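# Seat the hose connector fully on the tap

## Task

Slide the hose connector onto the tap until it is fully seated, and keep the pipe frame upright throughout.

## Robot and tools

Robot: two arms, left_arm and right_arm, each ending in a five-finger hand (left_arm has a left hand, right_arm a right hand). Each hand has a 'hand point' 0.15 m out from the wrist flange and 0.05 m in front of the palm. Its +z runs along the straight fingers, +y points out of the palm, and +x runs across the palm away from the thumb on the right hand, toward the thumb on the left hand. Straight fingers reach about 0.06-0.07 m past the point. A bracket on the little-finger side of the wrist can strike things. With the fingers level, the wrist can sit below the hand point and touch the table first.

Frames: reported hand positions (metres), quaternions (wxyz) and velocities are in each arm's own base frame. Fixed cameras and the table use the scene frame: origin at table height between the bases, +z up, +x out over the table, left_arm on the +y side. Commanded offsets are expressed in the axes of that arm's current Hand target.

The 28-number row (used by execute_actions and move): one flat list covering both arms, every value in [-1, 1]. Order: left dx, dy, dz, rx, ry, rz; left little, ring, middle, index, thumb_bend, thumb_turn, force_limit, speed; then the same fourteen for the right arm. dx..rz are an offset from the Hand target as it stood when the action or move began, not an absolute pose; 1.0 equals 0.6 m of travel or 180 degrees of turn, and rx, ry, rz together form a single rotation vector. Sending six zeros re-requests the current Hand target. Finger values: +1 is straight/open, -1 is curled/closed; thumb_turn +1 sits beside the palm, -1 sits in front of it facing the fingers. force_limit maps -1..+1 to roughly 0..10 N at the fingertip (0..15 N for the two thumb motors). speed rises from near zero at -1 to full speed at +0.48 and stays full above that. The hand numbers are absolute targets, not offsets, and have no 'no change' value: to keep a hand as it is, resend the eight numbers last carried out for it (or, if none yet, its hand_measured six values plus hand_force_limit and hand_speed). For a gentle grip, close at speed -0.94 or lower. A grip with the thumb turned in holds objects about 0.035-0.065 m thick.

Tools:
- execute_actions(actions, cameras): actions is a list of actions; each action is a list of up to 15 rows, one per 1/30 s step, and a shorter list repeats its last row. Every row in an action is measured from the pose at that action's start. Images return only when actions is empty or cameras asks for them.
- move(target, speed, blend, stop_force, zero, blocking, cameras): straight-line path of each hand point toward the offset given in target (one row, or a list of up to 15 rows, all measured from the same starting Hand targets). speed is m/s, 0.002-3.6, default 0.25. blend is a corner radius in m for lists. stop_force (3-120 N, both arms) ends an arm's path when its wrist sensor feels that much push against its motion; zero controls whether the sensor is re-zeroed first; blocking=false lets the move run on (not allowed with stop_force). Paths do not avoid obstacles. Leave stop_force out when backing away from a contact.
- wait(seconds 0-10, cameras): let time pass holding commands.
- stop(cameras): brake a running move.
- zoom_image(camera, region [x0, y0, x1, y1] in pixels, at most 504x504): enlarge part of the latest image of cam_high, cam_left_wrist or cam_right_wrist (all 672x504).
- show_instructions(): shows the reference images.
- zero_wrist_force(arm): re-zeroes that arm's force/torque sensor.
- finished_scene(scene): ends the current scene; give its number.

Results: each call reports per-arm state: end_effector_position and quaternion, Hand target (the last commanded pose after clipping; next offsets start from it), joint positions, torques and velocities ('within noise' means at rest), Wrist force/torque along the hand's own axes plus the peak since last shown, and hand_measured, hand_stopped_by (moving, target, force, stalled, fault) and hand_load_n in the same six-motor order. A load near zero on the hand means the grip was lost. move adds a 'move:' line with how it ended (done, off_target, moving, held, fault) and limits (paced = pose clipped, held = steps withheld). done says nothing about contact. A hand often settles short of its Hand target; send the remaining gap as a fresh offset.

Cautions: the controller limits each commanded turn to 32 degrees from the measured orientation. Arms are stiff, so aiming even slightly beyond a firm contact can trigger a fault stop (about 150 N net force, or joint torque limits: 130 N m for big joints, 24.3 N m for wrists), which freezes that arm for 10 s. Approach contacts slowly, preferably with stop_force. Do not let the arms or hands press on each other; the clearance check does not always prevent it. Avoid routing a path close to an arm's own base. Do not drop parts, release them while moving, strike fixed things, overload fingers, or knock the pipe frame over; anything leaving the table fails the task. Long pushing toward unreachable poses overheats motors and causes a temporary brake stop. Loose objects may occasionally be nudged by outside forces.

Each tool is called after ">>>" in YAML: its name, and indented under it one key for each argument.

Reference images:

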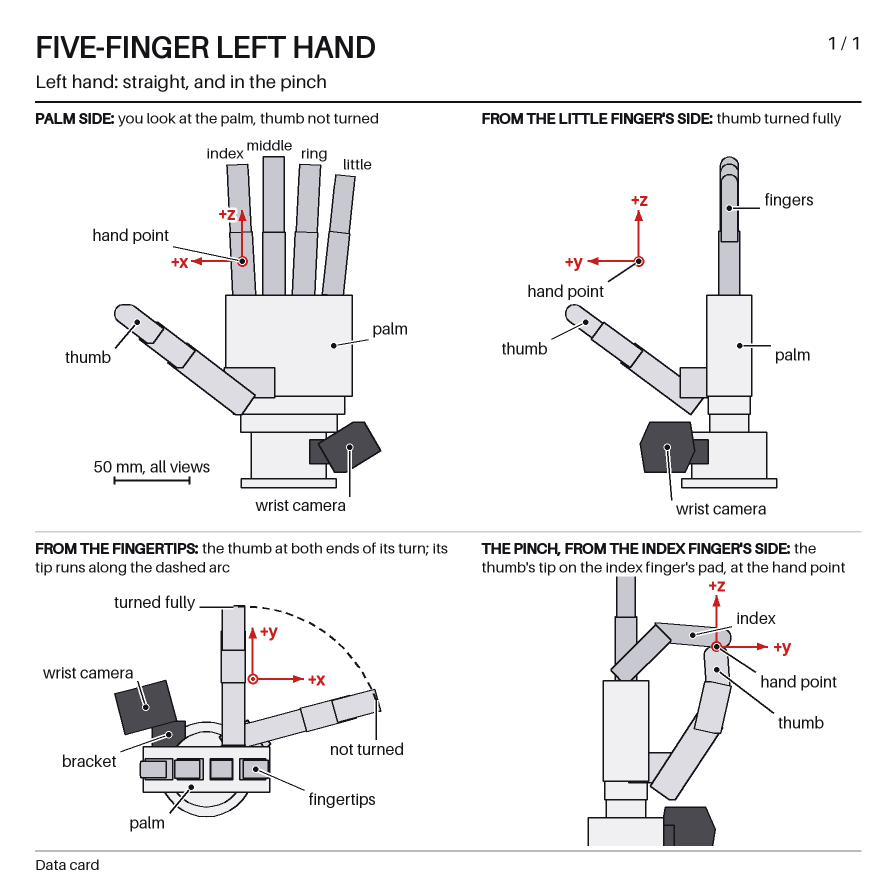

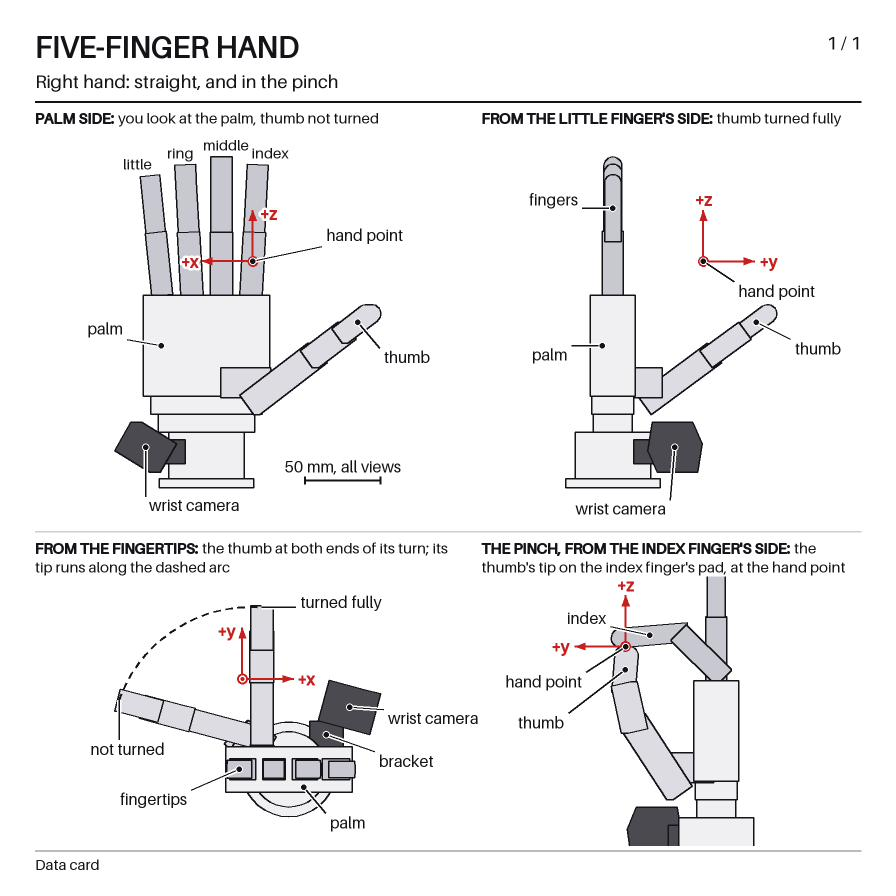

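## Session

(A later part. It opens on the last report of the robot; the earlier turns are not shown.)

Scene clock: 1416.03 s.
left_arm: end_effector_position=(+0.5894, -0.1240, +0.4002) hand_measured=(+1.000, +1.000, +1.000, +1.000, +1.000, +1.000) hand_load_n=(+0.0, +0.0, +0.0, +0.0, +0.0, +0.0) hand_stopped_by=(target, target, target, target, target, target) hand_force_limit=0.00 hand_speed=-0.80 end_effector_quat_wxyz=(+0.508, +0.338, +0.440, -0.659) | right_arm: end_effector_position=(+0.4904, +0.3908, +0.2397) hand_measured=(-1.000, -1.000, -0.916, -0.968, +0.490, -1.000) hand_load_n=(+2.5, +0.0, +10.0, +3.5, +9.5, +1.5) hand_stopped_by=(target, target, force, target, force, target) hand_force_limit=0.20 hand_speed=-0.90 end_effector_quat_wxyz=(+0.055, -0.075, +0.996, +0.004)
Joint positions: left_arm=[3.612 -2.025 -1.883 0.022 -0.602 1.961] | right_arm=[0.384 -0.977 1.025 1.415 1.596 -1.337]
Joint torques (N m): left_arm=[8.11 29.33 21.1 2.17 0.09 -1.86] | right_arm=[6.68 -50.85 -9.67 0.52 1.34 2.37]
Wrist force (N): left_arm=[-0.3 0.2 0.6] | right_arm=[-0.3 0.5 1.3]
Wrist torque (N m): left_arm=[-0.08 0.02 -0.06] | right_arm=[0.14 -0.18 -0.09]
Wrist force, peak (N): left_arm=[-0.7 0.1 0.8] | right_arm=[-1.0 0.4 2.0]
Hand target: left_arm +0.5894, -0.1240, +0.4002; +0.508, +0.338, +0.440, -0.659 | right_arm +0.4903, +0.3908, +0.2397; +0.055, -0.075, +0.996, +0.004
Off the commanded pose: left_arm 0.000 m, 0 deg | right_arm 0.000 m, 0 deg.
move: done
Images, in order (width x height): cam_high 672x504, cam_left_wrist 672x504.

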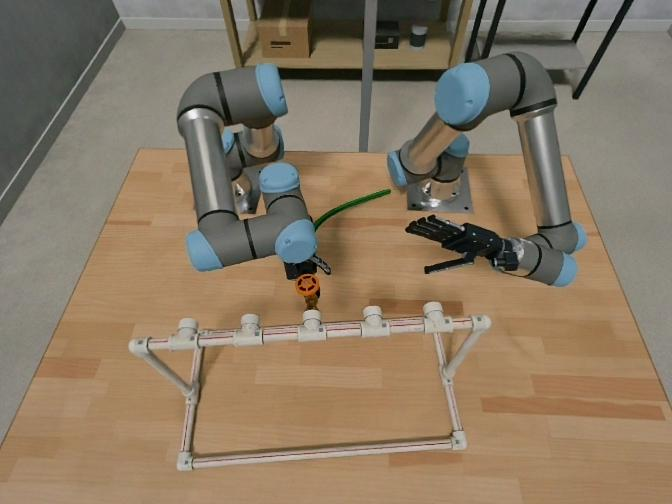

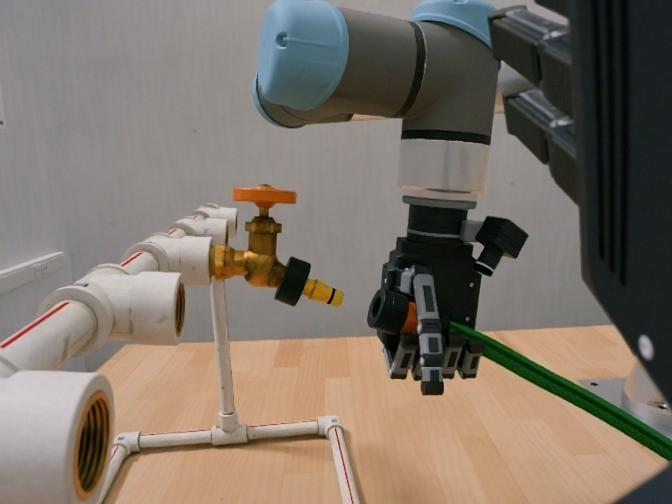

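>>> move:
  target: [0,0,0,0,0,0,1,1,1,1,1,1,0,-0.8,-0.0438,-0.0015,0.0005,0,-0.025,0,-1,-1,-1,-0.97,-0.3,-1,0.2,-0.9]
  speed: 0.05
  stop_force: 8
  cameras: ["cam_left_wrist","cam_high"]

>>> zoom_image:
  camera: "cam_left_wrist"
  region: [290, 245, 410, 345]

>>> zoom_image:
  camera: "cam_high"
  region: [270, 220, 350, 320]

Scene clock: 1455.60 s.
left_arm: end_effector_position=(+0.5894, -0.1240, +0.4002) hand_measured=(+1.000, +1.000, +1.000, +1.000, +1.000, +1.000) hand_load_n=(+0.0, -0.5, +0.0, +0.0, +0.0, +0.0) hand_stopped_by=(target, target, target, target, target, target) hand_force_limit=0.00 hand_speed=-0.80 end_effector_quat_wxyz=(+0.508, +0.338, +0.440, -0.659) | right_arm: end_effector_position=(+0.5163, +0.3938, +0.2423) hand_measured=(-1.000, -1.000, -0.916, -0.968, +0.490, -1.000) hand_load_n=(+2.5, +0.5, +10.0, +3.5, +9.5, +1.5) hand_stopped_by=(target, target, force, target, force, target) hand_force_limit=0.20 hand_speed=-0.90 end_effector_quat_wxyz=(+0.094, -0.074, +0.993, +0.007)
Joint positions: left_arm=[3.612 -2.025 -1.883 0.022 -0.602 1.961] | right_arm=[0.38 -0.963 0.991 1.359 1.613 -1.344]
Joint torques (N m): left_arm=[8.81 28.94 20.59 2.26 0.06 -1.7] | right_arm=[4.26 -52.42 -5.07 4.14 -1.79 1.71]
Wrist force (N): left_arm=[-0.3 0.0 0.6] | right_arm=[0.0 0.5 1.2]
Wrist torque (N m): left_arm=[-0.11 0.01 -0.05] | right_arm=[0.10 -0.20 0.00]
Wrist force, peak (N): left_arm=[-0.6 0.1 0.8] | right_arm=[0.2 0.8 2.2]
Hand target: left_arm +0.5894, -0.1240, +0.4002; +0.508, +0.338, +0.440, -0.659 | right_arm +0.5163, +0.3938, +0.2423; +0.094, -0.074, +0.993, +0.007
Off the commanded pose: left_arm 0.000 m, 0 deg | right_arm 0.000 m, 0 deg.
move: done
Images, in order (width x height): cam_high 672x504, cam_left_wrist 672x504.

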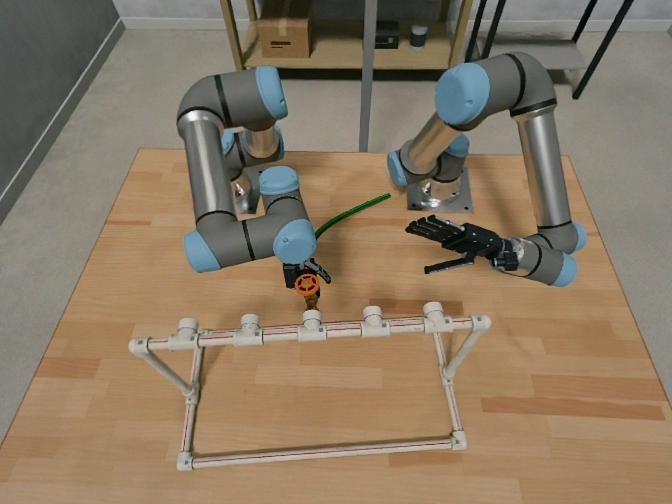

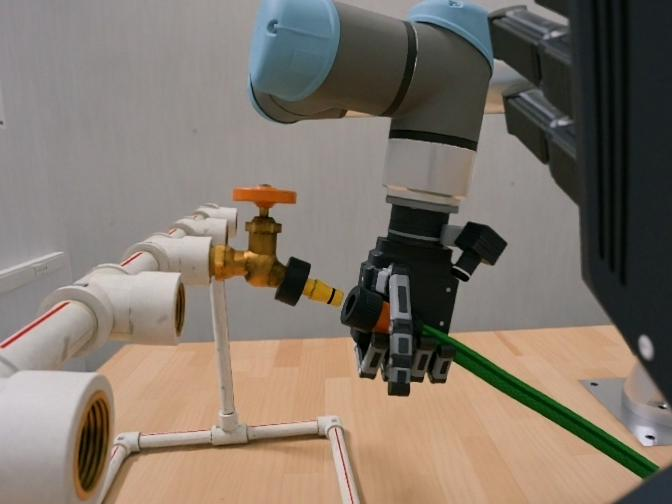

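Scaled by 4.200 from the camera's 672x504 image, which has a finer 960x720 frame.

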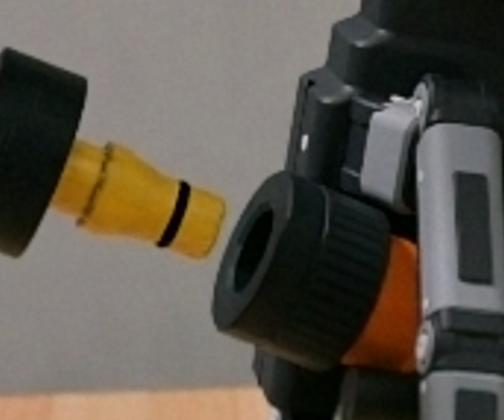

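Scaled by 5.040 from the camera's 672x504 image, which has a finer 960x720 frame.

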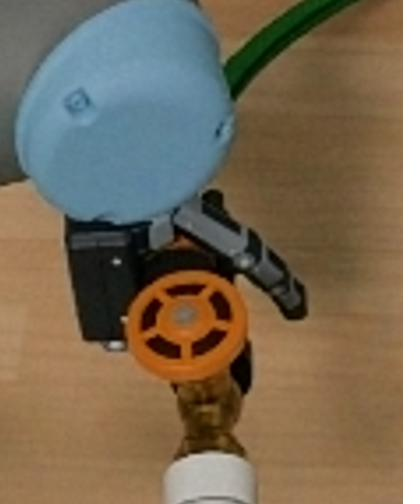

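>>> move:
  target: [0,0,0,0,0,0,1,1,1,1,1,1,0,-0.8,-0.0232,0.0016,-0.006,0,0,0,-1,-1,-1,-0.97,-0.3,-1,0.2,-0.9]
  speed: 0.02
  stop_force: 5
  cameras: ["cam_left_wrist"]

>>> zoom_image:
  camera: "cam_left_wrist"
  region: [290, 245, 410, 345]

Scene clock: 1470.23 s.
left_arm: end_effector_position=(+0.5894, -0.1240, +0.4002) hand_measured=(+1.000, +1.000, +1.000, +1.000, +1.000, +1.000) hand_load_n=(+0.0, +0.0, +0.0, +0.0, +0.0, +0.0) hand_stopped_by=(target, target, target, target, target, target) hand_force_limit=0.00 hand_speed=-0.80 end_effector_quat_wxyz=(+0.508, +0.338, +0.440, -0.659) | right_arm: end_effector_position=(+0.5290, +0.3967, +0.2484) hand_measured=(-1.000, -1.000, -0.916, -0.968, +0.490, -1.000) hand_load_n=(+1.5, +1.0, +10.0, +6.0, +9.0, +1.5) hand_stopped_by=(target, target, force, target, force, target) hand_force_limit=0.20 hand_speed=-0.90 end_effector_quat_wxyz=(+0.094, -0.074, +0.993, +0.007)
Joint positions: left_arm=[3.612 -2.025 -1.883 0.022 -0.602 1.961] | right_arm=[0.376 -0.928 0.918 1.397 1.613 -1.348]
Joint torques (N m): left_arm=[8.2 28.69 21.69 2.04 -0.01 -1.61] | right_arm=[5.01 -55.76 -6.91 0.1 -0.59 1.82]
Wrist force (N): left_arm=[-0.3 0.0 0.5] | right_arm=[0.8 0.3 2.3]
Wrist torque (N m): left_arm=[-0.12 0.03 -0.06] | right_arm=[0.06 -0.20 -0.01]
Wrist force, peak (N): left_arm=[-0.4 0.2 0.9] | right_arm=[4.7 -1.7 3.4]
Hand target: left_arm +0.5894, -0.1240, +0.4002; +0.508, +0.338, +0.440, -0.659 | right_arm +0.5290, +0.3967, +0.2484; +0.094, -0.074, +0.993, +0.007
Off the commanded pose: left_arm 0.000 m, 0 deg | right_arm 0.000 m, 0 deg.
move: done
Images, in order (width x height): cam_left_wrist 672x504.

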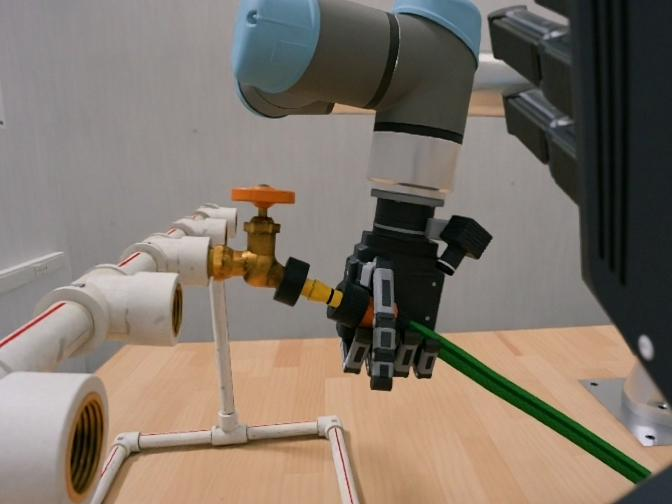

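Scaled by 4.200 from the camera's 672x504 image, which has a finer 960x720 frame.

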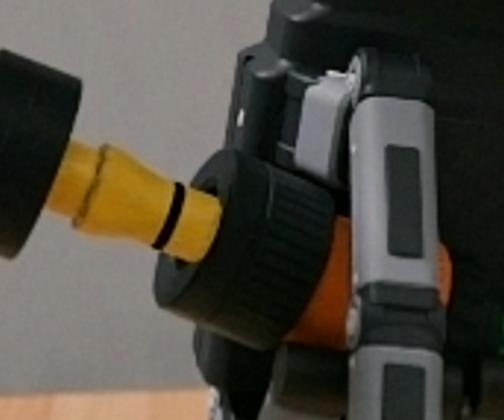

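>>> move:
  target: [0,0,0,0,0,0,1,1,1,1,1,1,0,-0.8,0.0164,0.0092,0.0031,0,0,0,-1,-1,-1,-0.97,-0.3,-1,0.2,-0.9]
  speed: 0.05
  cameras: ["cam_left_wrist","cam_high"]

>>> zoom_image:
  camera: "cam_left_wrist"
  region: [290, 245, 410, 345]

>>> zoom_image:
  camera: "cam_high"
  region: [270, 220, 350, 320]

Scene clock: 1485.80 s.
left_arm: end_effector_position=(+0.5894, -0.1240, +0.4002) hand_measured=(+1.000, +1.000, +1.000, +1.000, +1.000, +1.000) hand_load_n=(+0.0, +0.0, +0.0, +0.0, +0.0, +0.0) hand_stopped_by=(target, target, target, target, target, target) hand_force_limit=0.00 hand_speed=-0.80 end_effector_quat_wxyz=(+0.508, +0.338, +0.440, -0.659) | right_arm: end_effector_position=(+0.5189, +0.4008, +0.2448) hand_measured=(-1.000, -1.000, -0.916, -0.968, +0.490, -1.000) hand_load_n=(+2.0, +0.5, +10.0, +6.0, +9.0, +2.0) hand_stopped_by=(target, target, force, target, force, target) hand_force_limit=0.20 hand_speed=-0.90 end_effector_quat_wxyz=(+0.094, -0.074, +0.993, +0.007) end_effector_velocity=(+0.001, +0.000, +0.001) end_effector_angular_velocity=(+0.001, -0.002, +0.000)
Joint positions: left_arm=[3.612 -2.025 -1.883 0.022 -0.602 1.961] | right_arm=[0.39 -0.946 0.956 1.377 1.615 -1.334]
Joint velocities: left_arm=[within noise] | right_arm=[-0.001 0.002 -0.006 0.002 0 -0.001]
Joint torques (N m): left_arm=[7.73 28.96 20.45 2.04 -0.07 -1.7] | right_arm=[-7.77 -34.07 -28.22 3.82 1.02 -1.51]
Wrist force (N): left_arm=[-0.4 -0.1 0.6] | right_arm=[0.4 0.3 1.6]
Wrist torque (N m): left_arm=[-0.13 0.04 -0.06] | right_arm=[0.07 -0.21 -0.07]
Wrist force, peak (N): left_arm=[-0.7 0.0 0.8] | right_arm=[1.4 0.3 2.9]
Hand target: left_arm +0.5894, -0.1240, +0.4002; +0.508, +0.338, +0.440, -0.659 | right_arm +0.5190, +0.4007, +0.2448; +0.094, -0.074, +0.993, +0.007
Off the commanded pose: left_arm 0.000 m, 0 deg | right_arm 0.000 m, 0 deg.
move: done
Images, in order (width x height): cam_high 672x504, cam_left_wrist 672x504.

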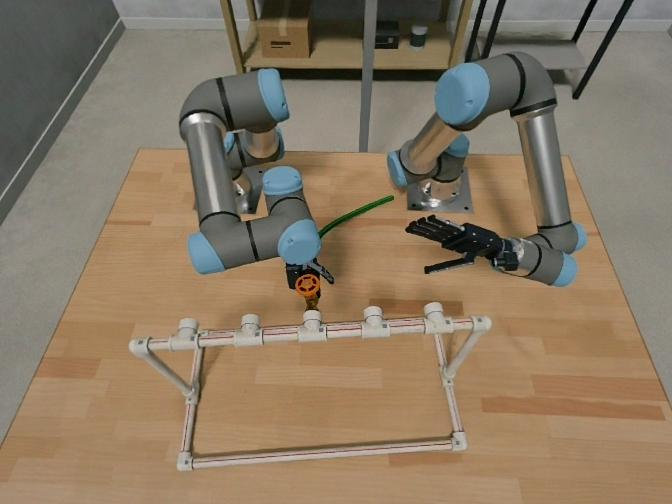

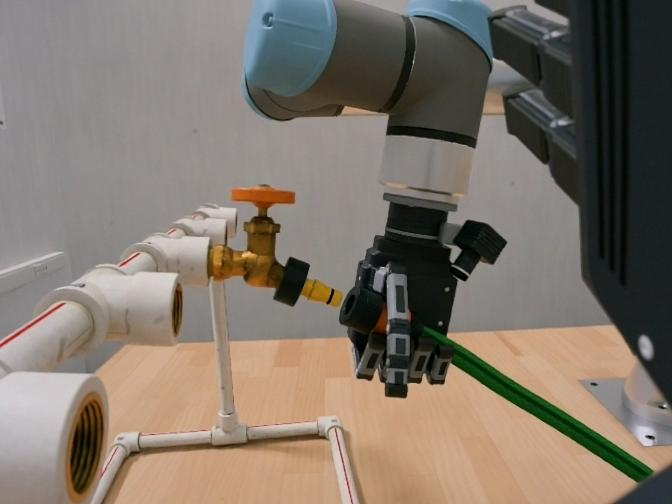

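Scaled by 4.200 from the camera's 672x504 image, which has a finer 960x720 frame.

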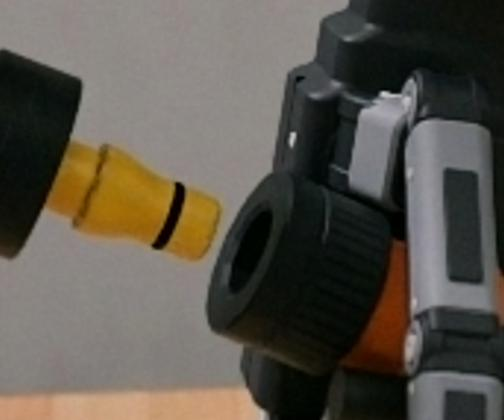

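Scaled by 5.040 from the camera's 672x504 image, which has a finer 960x720 frame.

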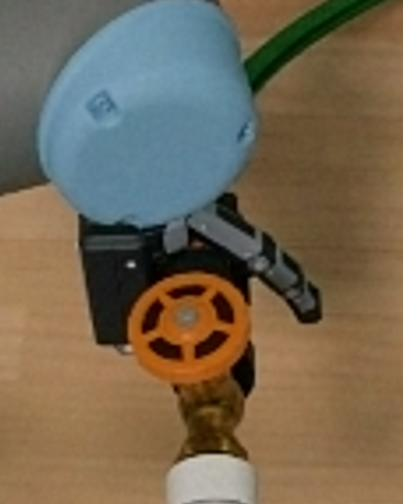

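>>> move:
  target: [0,0,0,0,0,0,1,1,1,1,1,1,0,-0.8,-0.0229,0,-0.0044,0,0,0,-1,-1,-1,-0.97,-0.3,-1,0.2,-0.9]
  speed: 0.02
  stop_force: 5
  cameras: ["cam_left_wrist","cam_high"]

>>> zoom_image:
  camera: "cam_left_wrist"
  region: [290, 245, 410, 345]

Scene clock: 1495.13 s.
left_arm: end_effector_position=(+0.5894, -0.1240, +0.4002) hand_measured=(+1.000, +1.000, +1.000, +1.000, +1.000, +1.000) hand_load_n=(+0.0, +0.0, +0.0, +0.0, +0.0, +0.0) hand_stopped_by=(target, target, target, target, target, target) hand_force_limit=0.00 hand_speed=-0.80 end_effector_quat_wxyz=(+0.508, +0.338, +0.440, -0.659) | right_arm: end_effector_position=(+0.5303, +0.4025, +0.2493) hand_measured=(-1.000, -1.000, -0.916, -0.968, +0.490, -1.000) hand_load_n=(+0.5, +2.5, +10.0, +6.0, +9.0, +2.0) hand_stopped_by=(target, target, force, target, force, target) hand_force_limit=0.20 hand_speed=-0.90 end_effector_quat_wxyz=(+0.094, -0.074, +0.993, +0.007)
Joint positions: left_arm=[3.612 -2.025 -1.883 0.022 -0.602 1.961] | right_arm=[0.385 -0.914 0.893 1.408 1.614 -1.339]
Joint torques (N m): left_arm=[7.14 29.21 20.81 2 0.18 -1.74] | right_arm=[7.52 -57.31 -29.12 3.29 1.35 2.25]
Wrist force (N): left_arm=[-0.2 0.1 0.4] | right_arm=[3.8 0.5 4.9]
Wrist torque (N m): left_arm=[-0.09 0.00 -0.05] | right_arm=[0.03 -0.34 0.05]
Wrist force, peak (N): left_arm=[-0.7 -0.1 0.8] | right_arm=[4.0 1.4 5.3]
Hand target: left_arm +0.5894, -0.1240, +0.4002; +0.508, +0.338, +0.440, -0.659 | right_arm +0.5303, +0.4025, +0.2493; +0.094, -0.074, +0.993, +0.007 (not the last commanded pose)
Off the commanded pose: left_arm 0.000 m, 0 deg | right_arm 0.002 m, 0 deg.
move: contact (right_arm)
Images, in order (width x height): cam_high 672x504, cam_left_wrist 672x504.

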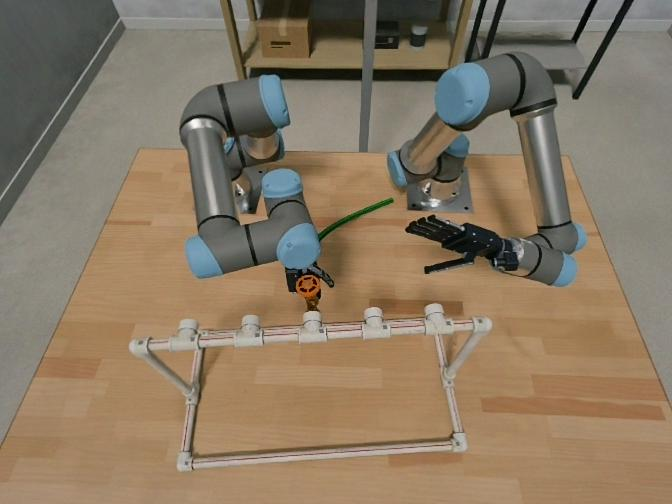

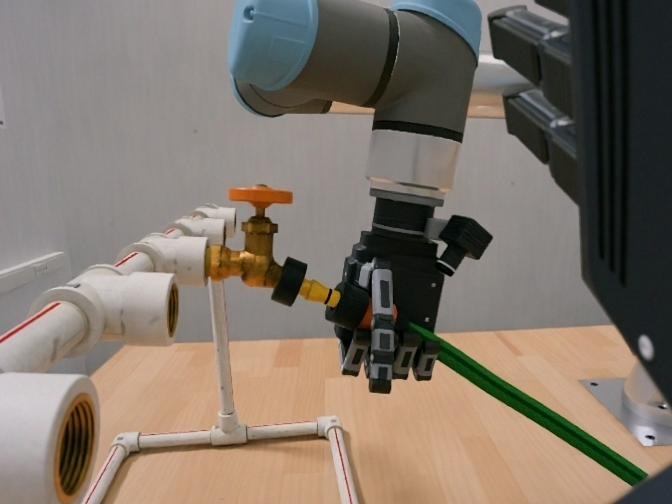

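Scaled by 4.200 from the camera's 672x504 image, which has a finer 960x720 frame.

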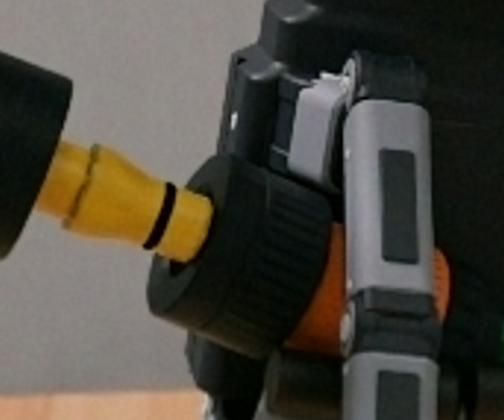

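>>> move:
  target:
    - [0,0,0,0,0,0,1,1,1,1,1,1,0,-0.8,0.0196,0,0.0038,0,0,0,-1,-1,-1,-0.97,-0.3,-1,0.2,-0.9]
    - [0,0,0,0,0,0,1,1,1,1,1,1,0,-0.8,0.0196,0.0108,0.0038,0,0,0,-1,-1,-1,-0.97,-0.3,-1,0.2,-0.9]
  speed: 0.04
  cameras: ["cam_left_wrist","cam_high"]

>>> zoom_image:
  camera: "cam_left_wrist"
  region: [290, 245, 410, 345]

>>> zoom_image:
  camera: "cam_high"
  region: [270, 220, 350, 320]

Scene clock: 1514.07 s.
left_arm: end_effector_position=(+0.5894, -0.1240, +0.4002) hand_measured=(+1.000, +1.000, +1.000, +1.000, +1.000, +1.000) hand_load_n=(+0.0, +0.0, +0.0, +0.0, +0.0, +0.0) hand_stopped_by=(target, target, target, target, target, target) hand_force_limit=0.00 hand_speed=-0.80 end_effector_quat_wxyz=(+0.508, +0.338, +0.440, -0.659) | right_arm: end_effector_position=(+0.5184, +0.4072, +0.2448) hand_measured=(-1.000, -1.000, -0.916, -0.968, +0.490, -1.000) hand_load_n=(+1.0, +2.5, +10.0, +5.5, +9.0, +2.0) hand_stopped_by=(target, target, force, target, force, target) hand_force_limit=0.20 hand_speed=-0.90 end_effector_quat_wxyz=(+0.094, -0.074, +0.993, +0.007) end_effector_velocity=(+0.000, -0.001, -0.001) end_effector_angular_velocity=(-0.001, +0.001, +0.003)
Joint positions: left_arm=[3.612 -2.025 -1.883 0.022 -0.602 1.961] | right_arm=[0.401 -0.935 0.939 1.384 1.617 -1.323]
Joint velocities: left_arm=[within noise] | right_arm=[-0.002 -0.001 0.004 -0.002 0 -0.005]
Joint torques (N m): left_arm=[7.72 28.76 20.27 2.05 0.04 -1.74] | right_arm=[-6.6 -53.89 -4.39 0.61 0.08 -2.41]
Wrist force (N): left_arm=[-0.6 0.1 0.4] | right_arm=[0.1 0.5 1.1]
Wrist torque (N m): left_arm=[-0.09 0.06 -0.08] | right_arm=[0.10 -0.18 -0.03]
Wrist force, peak (N): left_arm=[-0.8 0.1 0.6] | right_arm=[3.9 0.5 5.7]
Hand target: left_arm +0.5894, -0.1240, +0.4002; +0.508, +0.338, +0.440, -0.659 | right_arm +0.5184, +0.4072, +0.2449; +0.094, -0.074, +0.993, +0.007
Off the commanded pose: left_arm 0.000 m, 0 deg | right_arm 0.000 m, 0 deg.
move: done
Images, in order (width x height): cam_high 672x504, cam_left_wrist 672x504.

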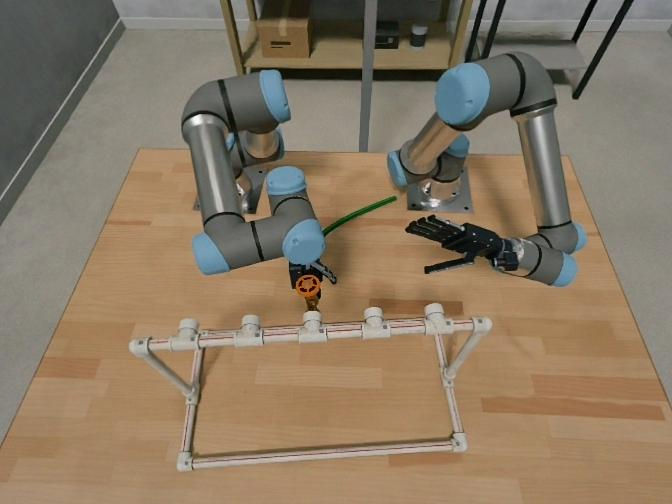

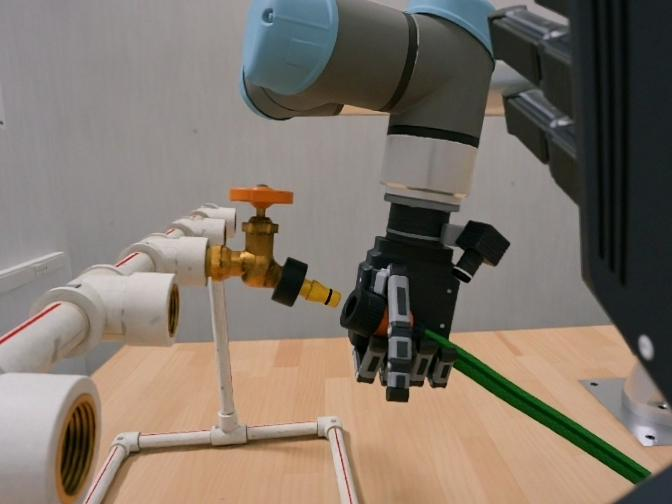

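Scaled by 4.200 from the camera's 672x504 image, which has a finer 960x720 frame.

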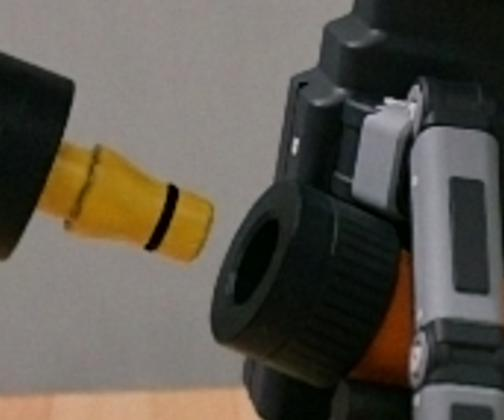

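Scaled by 5.040 from the camera's 672x504 image, which has a finer 960x720 frame.

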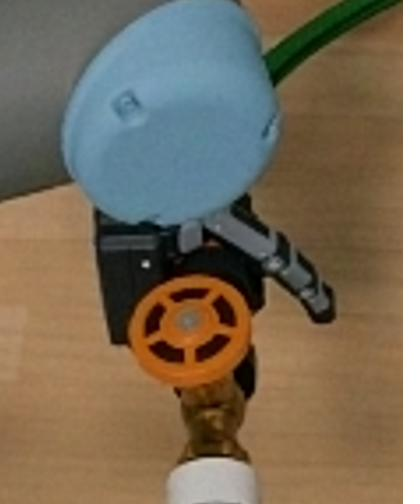

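>>> move:
  target: [0,0,0,0,0,0,1,1,1,1,1,1,0,-0.8,-0.0246,0,-0.0047,0,0,0,-1,-1,-1,-0.97,-0.3,-1,0.2,-0.9]
  speed: 0.02
  stop_force: 5
  cameras: ["cam_left_wrist","cam_high"]

>>> zoom_image:
  camera: "cam_left_wrist"
  region: [290, 245, 410, 345]

Scene clock: 1565.50 s.
left_arm: end_effector_position=(+0.5894, -0.1240, +0.4002) hand_measured=(+1.000, +1.000, +1.000, +1.000, +1.000, +1.000) hand_load_n=(+0.0, +0.0, +0.0, +0.0, +0.0, +0.0) hand_stopped_by=(target, target, target, target, target, target) hand_force_limit=0.00 hand_speed=-0.80 end_effector_quat_wxyz=(+0.508, +0.338, +0.440, -0.659) | right_arm: end_effector_position=(+0.5309, +0.4091, +0.2499) hand_measured=(-1.000, -1.000, -0.916, -0.968, +0.490, -1.000) hand_load_n=(+0.5, +3.0, +10.0, +6.5, +9.0, +2.0) hand_stopped_by=(target, target, force, target, force, target) hand_force_limit=0.20 hand_speed=-0.90 end_effector_quat_wxyz=(+0.094, -0.074, +0.993, +0.007)
Joint positions: left_arm=[3.612 -2.025 -1.883 0.022 -0.602 1.961] | right_arm=[0.396 -0.901 0.869 1.419 1.616 -1.329]
Joint torques (N m): left_arm=[7.99 28.77 21.1 2 -0.03 -1.61] | right_arm=[7.85 -55.87 -26.69 3.89 1.32 2.42]
Wrist force (N): left_arm=[-0.4 0.0 0.6] | right_arm=[0.5 0.1 1.2]
Wrist torque (N m): left_arm=[-0.12 0.03 -0.05] | right_arm=[0.03 -0.24 0.00]
Wrist force, peak (N): left_arm=[-0.6 -0.2 0.7] | right_arm=[6.1 1.6 1.0]
Hand target: left_arm +0.5894, -0.1240, +0.4002; +0.508, +0.338, +0.440, -0.659 | right_arm +0.5309, +0.4091, +0.2499; +0.094, -0.074, +0.993, +0.007 (not the last commanded pose)
Off the commanded pose: left_arm 0.000 m, 0 deg | right_arm 0.001 m, 0 deg.
move: contact (right_arm)
Images, in order (width x height): cam_high 672x504, cam_left_wrist 672x504.

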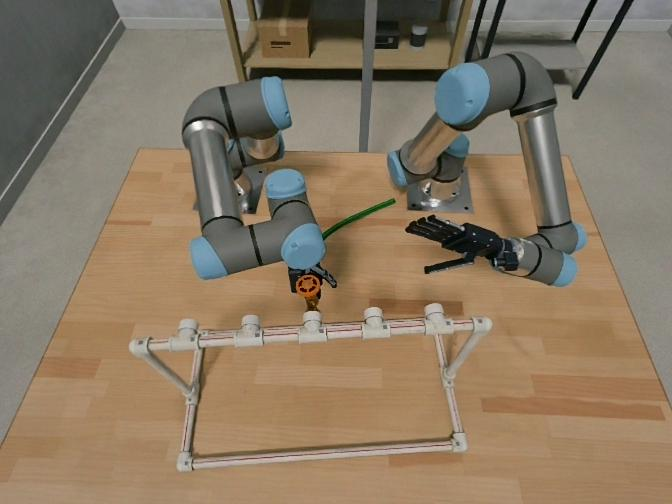

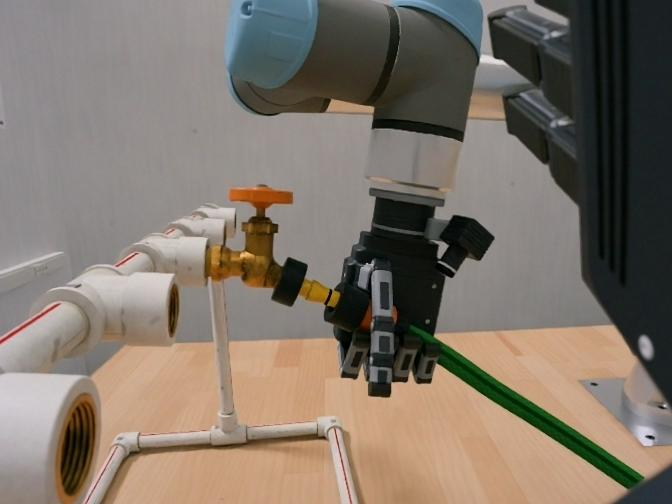

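Scaled by 4.200 from the camera's 672x504 image, which has a finer 960x720 frame.

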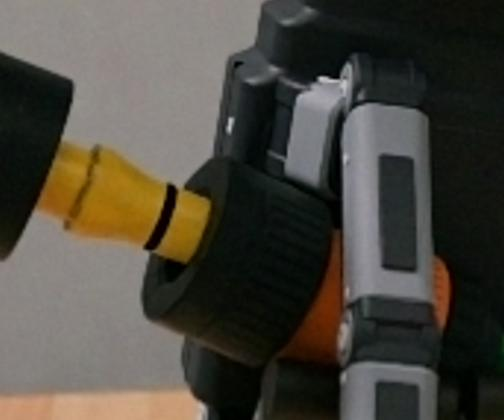

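>>> zoom_image:
  camera: "cam_left_wrist"
  region: [318, 275, 358, 325]

Scaled by 10.080 from the camera's 672x504 image, which has a finer 960x720 frame.

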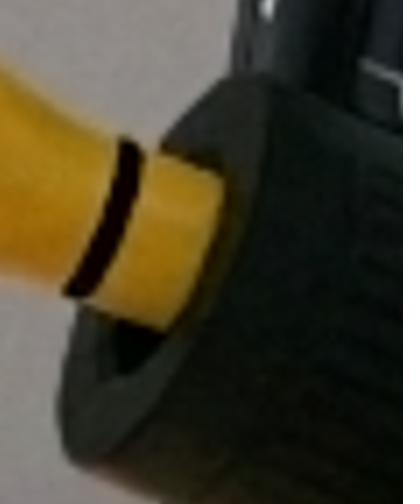

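>>> move:
  target:
    - [0,0,0,0,0,0,1,1,1,1,1,1,0,-0.8,0.004,0,0.0008,0,0,0,-1,-1,-1,-0.97,-0.3,-1,0.2,-0.9]
    - [0,0,0,0,0,0,1,1,1,1,1,1,0,-0.8,0.004,0.006,-0.0012,0,0,0,-1,-1,-1,-0.97,-0.3,-1,0.2,-0.9]
    - [0,0,0,0,0,0,1,1,1,1,1,1,0,-0.8,-0.01,0.006,-0.004,0,0,0,-1,-1,-1,-0.97,-0.3,-1,0.2,-0.9]
  speed: 0.02
  stop_force: 6
  cameras: ["cam_left_wrist","cam_high"]

>>> zoom_image:
  camera: "cam_left_wrist"
  region: [300, 265, 360, 325]

>>> zoom_image:
  camera: "cam_high"
  region: [270, 220, 350, 320]

Scene clock: 1626.43 s.
left_arm: end_effector_position=(+0.5894, -0.1240, +0.4002) hand_measured=(+1.000, +1.000, +1.000, +1.000, +1.000, +1.000) hand_load_n=(+0.0, +0.0, +0.0, +0.0, +0.0, +0.0) hand_stopped_by=(target, target, target, target, target, target) hand_force_limit=0.00 hand_speed=-0.80 end_effector_quat_wxyz=(+0.508, +0.338, +0.440, -0.659) | right_arm: end_effector_position=(+0.5357, +0.4135, +0.2534) hand_measured=(-1.000, -1.000, -0.916, -0.968, +0.490, -1.000) hand_load_n=(+1.0, +3.0, +10.0, +6.0, +9.0, +2.5) hand_stopped_by=(target, target, force, target, force, target) hand_force_limit=0.20 hand_speed=-0.90 end_effector_quat_wxyz=(+0.094, -0.074, +0.993, +0.007)
Joint positions: left_arm=[3.612 -2.025 -1.883 0.022 -0.602 1.961] | right_arm=[0.399 -0.879 0.824 1.443 1.617 -1.325]
Joint torques (N m): left_arm=[7.9 28.65 20.51 2.06 0.06 -1.85] | right_arm=[4.78 -56.61 -5.22 0.01 -1 2]
Wrist force (N): left_arm=[-0.5 0.1 0.6] | right_arm=[-0.5 -1.6 -0.5]
Wrist torque (N m): left_arm=[-0.10 0.04 -0.06] | right_arm=[-0.05 -0.18 0.01]
Wrist force, peak (N): left_arm=[-0.5 0.0 0.8] | right_arm=[-0.4 -2.1 -1.5]
Hand target: left_arm +0.5894, -0.1240, +0.4002; +0.508, +0.338, +0.440, -0.659 | right_arm +0.5357, +0.4135, +0.2534; +0.094, -0.074, +0.993, +0.007
Off the commanded pose: left_arm 0.000 m, 0 deg | right_arm 0.000 m, 0 deg.
move: done
Images, in order (width x height): cam_high 672x504, cam_left_wrist 672x504.

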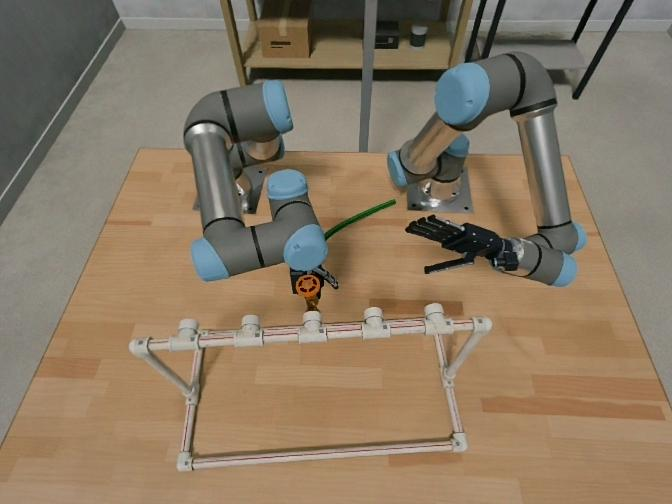

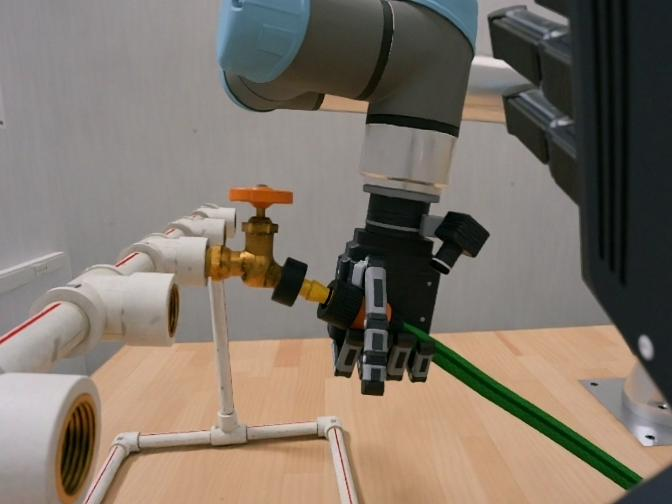

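Scaled by 8.400 from the camera's 672x504 image, which has a finer 960x720 frame.

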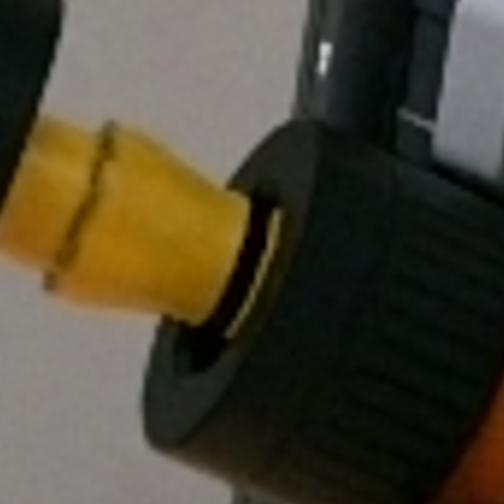

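Scaled by 5.040 from the camera's 672x504 image, which has a finer 960x720 frame.

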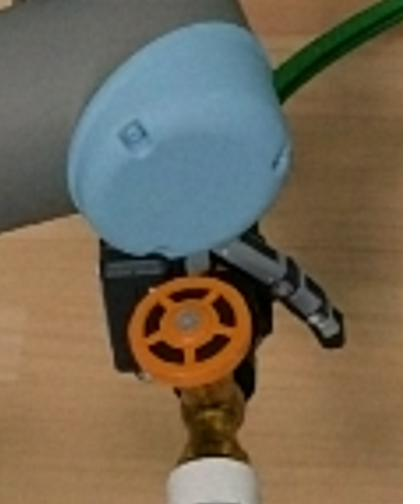

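>>> move:
  target: [0,0,0,0,0,0,1,1,1,1,1,1,0,-0.8,-0.0164,0,-0.0031,0,0,0,-1,-1,-1,-0.97,-0.3,-1,0.2,-0.9]
  speed: 0.02
  stop_force: 15
  cameras: ["cam_left_wrist","cam_high"]

>>> zoom_image:
  camera: "cam_left_wrist"
  region: [270, 245, 370, 345]

Scene clock: 1636.03 s.
left_arm: end_effector_position=(+0.5894, -0.1240, +0.4002) hand_measured=(+1.000, +1.000, +1.000, +1.000, +1.000, +1.000) hand_load_n=(+0.0, +0.0, +0.0, +0.0, +0.0, +0.0) hand_stopped_by=(target, target, target, target, target, target) hand_force_limit=0.00 hand_speed=-0.80 end_effector_quat_wxyz=(+0.508, +0.338, +0.440, -0.659) | right_arm: end_effector_position=(+0.5449, +0.4148, +0.2571) hand_measured=(-1.000, -1.000, -0.916, -0.968, +0.490, -1.000) hand_load_n=(+1.5, +3.0, +10.0, +5.0, +9.0, +1.5) hand_stopped_by=(target, target, force, target, force, target) hand_force_limit=0.20 hand_speed=-0.90 end_effector_quat_wxyz=(+0.094, -0.074, +0.993, +0.007)
Joint positions: left_arm=[3.612 -2.025 -1.883 0.022 -0.602 1.961] | right_arm=[0.395 -0.85 0.765 1.473 1.616 -1.329]
Joint torques (N m): left_arm=[7.84 29.21 21.01 2.06 0.04 -1.53] | right_arm=[4.6 -53.37 -4.93 -0.63 0.86 1.68]
Wrist force (N): left_arm=[-0.4 0.2 0.4] | right_arm=[3.1 -1.4 -3.3]
Wrist torque (N m): left_arm=[-0.08 0.04 -0.07] | right_arm=[0.05 -0.43 0.13]
Wrist force, peak (N): left_arm=[-0.8 0.0 0.7] | right_arm=[6.1 -4.0 -1.3]
Hand target: left_arm +0.5894, -0.1240, +0.4002; +0.508, +0.338, +0.440, -0.659 | right_arm +0.5449, +0.4149, +0.2571; +0.094, -0.074, +0.993, +0.007
Off the commanded pose: left_arm 0.000 m, 0 deg | right_arm 0.000 m, 0 deg.
move: done
Images, in order (width x height): cam_high 672x504, cam_left_wrist 672x504.

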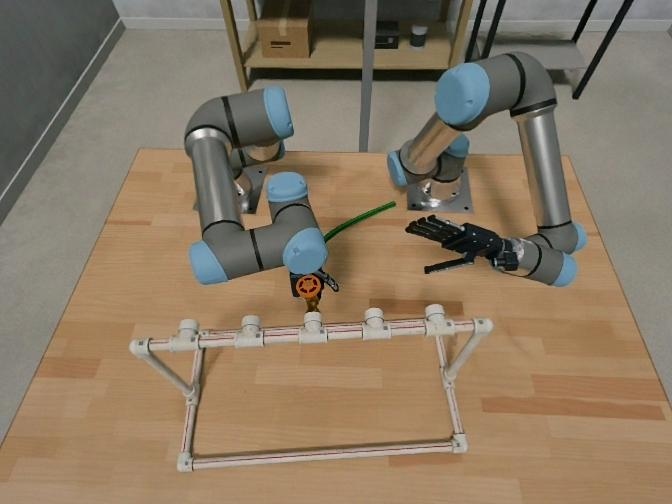

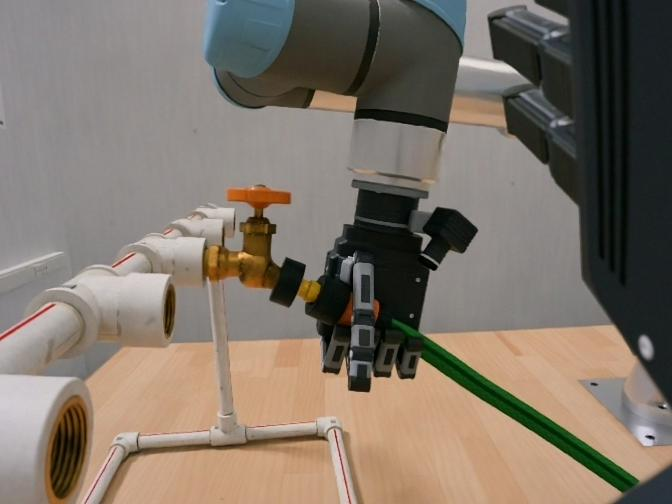

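Scaled by 5.040 from the camera's 672x504 image, which has a finer 960x720 frame.

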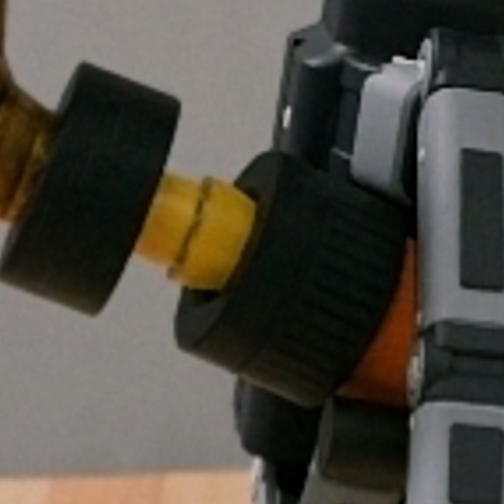

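>>> move:
  target: [0,0,0,0,0,0,1,1,1,1,1,1,0,-0.8,-0.0164,0,-0.0045,0,0,0,-1,-1,-1,-0.97,-0.3,-1,0.2,-0.9]
  speed: 0.02
  stop_force: 30
  cameras: ["cam_left_wrist","cam_high"]

>>> zoom_image:
  camera: "cam_left_wrist"
  region: [270, 245, 370, 345]

Scene clock: 1644.70 s.
left_arm: end_effector_position=(+0.5894, -0.1240, +0.4002) hand_measured=(+1.000, +1.000, +1.000, +1.000, +1.000, +1.000) hand_load_n=(+0.0, +0.0, +0.0, +0.0, +0.0, +0.0) hand_stopped_by=(target, target, target, target, target, target) hand_force_limit=0.00 hand_speed=-0.80 end_effector_quat_wxyz=(+0.508, +0.338, +0.440, -0.659) | right_arm: end_effector_position=(+0.5540, +0.4162, +0.2616) hand_measured=(-1.000, -1.000, -0.916, -0.968, +0.490, -1.000) hand_load_n=(+1.5, +3.5, +9.5, +6.0, +9.0, +2.0) hand_stopped_by=(target, target, force, target, force, target) hand_force_limit=0.20 hand_speed=-0.90 end_effector_quat_wxyz=(+0.094, -0.074, +0.993, +0.007)
Joint positions: left_arm=[3.612 -2.025 -1.883 0.022 -0.602 1.961] | right_arm=[0.391 -0.819 0.7 1.507 1.615 -1.333]
Joint torques (N m): left_arm=[7.74 29.14 20.12 2.12 -0.03 -1.63] | right_arm=[4.67 -59.24 -6.83 -0.7 0.69 1.81]
Wrist force (N): left_arm=[-0.5 0.2 0.4] | right_arm=[5.0 0.4 2.0]
Wrist torque (N m): left_arm=[-0.08 0.04 -0.07] | right_arm=[0.04 -0.41 0.20]
Wrist force, peak (N): left_arm=[-0.5 0.1 0.8] | right_arm=[6.1 -3.2 -0.5]
Hand target: left_arm +0.5894, -0.1240, +0.4002; +0.508, +0.338, +0.440, -0.659 | right_arm +0.5540, +0.4162, +0.2616; +0.094, -0.074, +0.993, +0.007
Off the commanded pose: left_arm 0.000 m, 0 deg | right_arm 0.000 m, 0 deg.
move: done
Images, in order (width x height): cam_high 672x504, cam_left_wrist 672x504.

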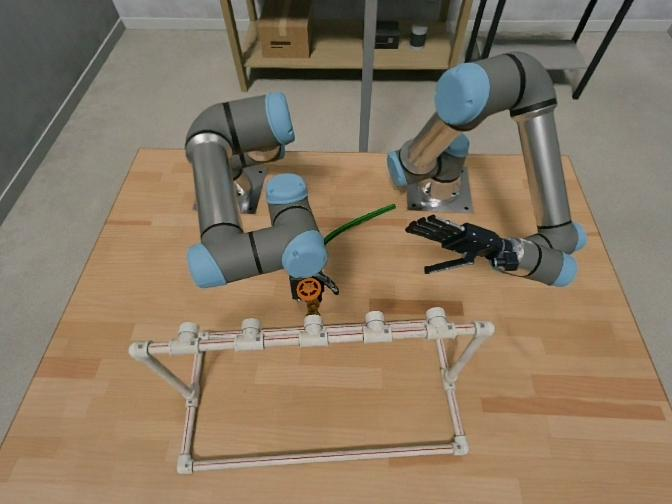

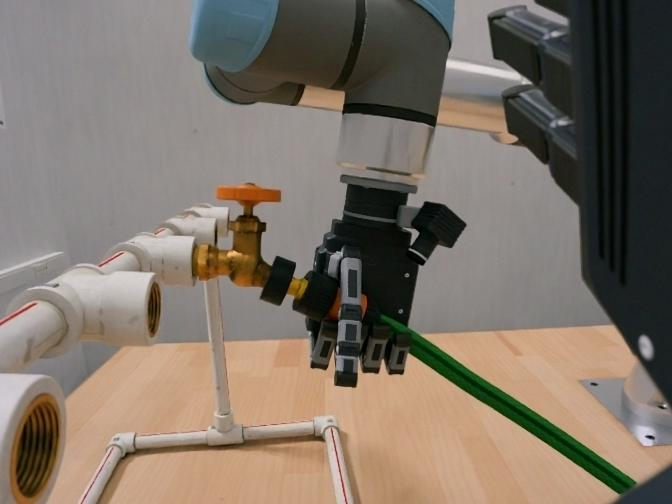

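Scaled by 5.040 from the camera's 672x504 image, which has a finer 960x720 frame.

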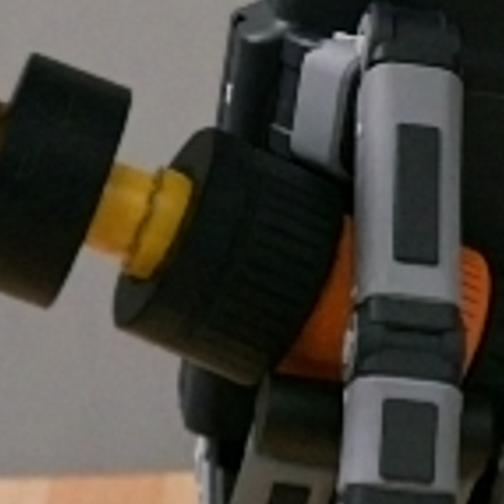

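>>> move:
  target: [-0.0572,-0.1238,0.0515,-0.463,-0.266,-0.311,1,1,1,1,1,-1,0,-0.8,0,0,0,0,0,0,-1,-1,-1,-0.97,-0.3,-1,0.2,-0.9]
  speed: 0.2
  cameras: ["cam_left_wrist","cam_high"]

Scene clock: 1767.10 s.
left_arm: end_effector_position=(+0.5264, -0.1327, +0.4603) hand_measured=(+1.000, +1.000, +1.000, +1.000, +1.000, -1.000) hand_load_n=(+0.0, +0.0, +0.0, +0.0, +0.0, +0.0) hand_stopped_by=(target, target, target, target, target, target) hand_force_limit=0.00 hand_speed=-0.80 end_effector_quat_wxyz=(+0.379, -0.540, +0.616, -0.431) | right_arm: end_effector_position=(+0.5540, +0.4162, +0.2616) hand_measured=(-1.000, -1.000, -0.916, -0.968, +0.490, -1.000) hand_load_n=(+1.0, +3.5, +10.0, +6.0, +9.0, +1.5) hand_stopped_by=(target, target, force, target, force, target) hand_force_limit=0.20 hand_speed=-0.90 end_effector_quat_wxyz=(+0.094, -0.074, +0.993, +0.007)
Joint positions: left_arm=[3.333 -1.469 -1.387 -3.792 -1.27 3.256] | right_arm=[0.392 -0.82 0.7 1.507 1.615 -1.333]
Joint torques (N m): left_arm=[8.71 19.3 24.13 -1.4 -0.68 1.19] | right_arm=[5.1 -59.34 -7.61 2.4 0.86 2.04]
Wrist force (N): left_arm=[0.2 0.6 -0.5] | right_arm=[5.1 0.4 2.5]
Wrist torque (N m): left_arm=[0.14 0.03 -0.12] | right_arm=[0.02 -0.43 0.19]
Wrist force, peak (N): left_arm=[0.1 1.0 -0.6] | right_arm=[5.7 0.7 3.6]
Hand target: left_arm +0.5264, -0.1327, +0.4603; +0.379, -0.540, +0.616, -0.431 | right_arm +0.5540, +0.4162, +0.2616; +0.094, -0.074, +0.993, +0.007
Off the commanded pose: left_arm 0.000 m, 0 deg | right_arm 0.000 m, 0 deg.
move: done
Images, in order (width x height): cam_high 672x504, cam_left_wrist 672x504.

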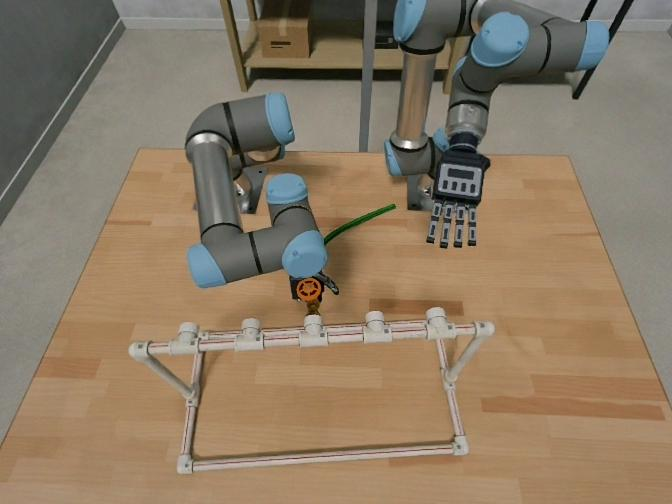

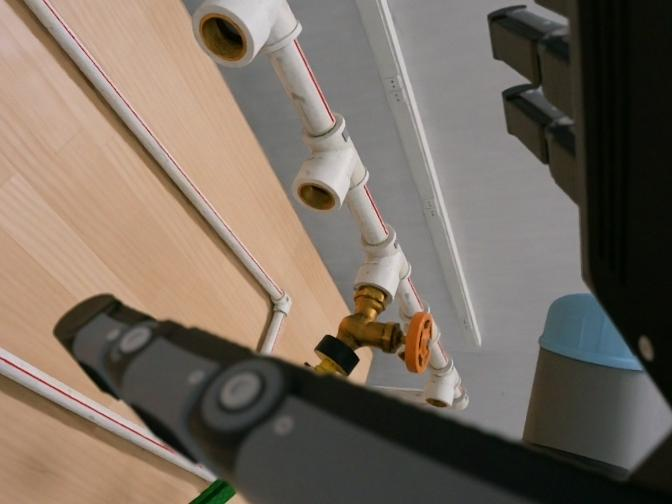

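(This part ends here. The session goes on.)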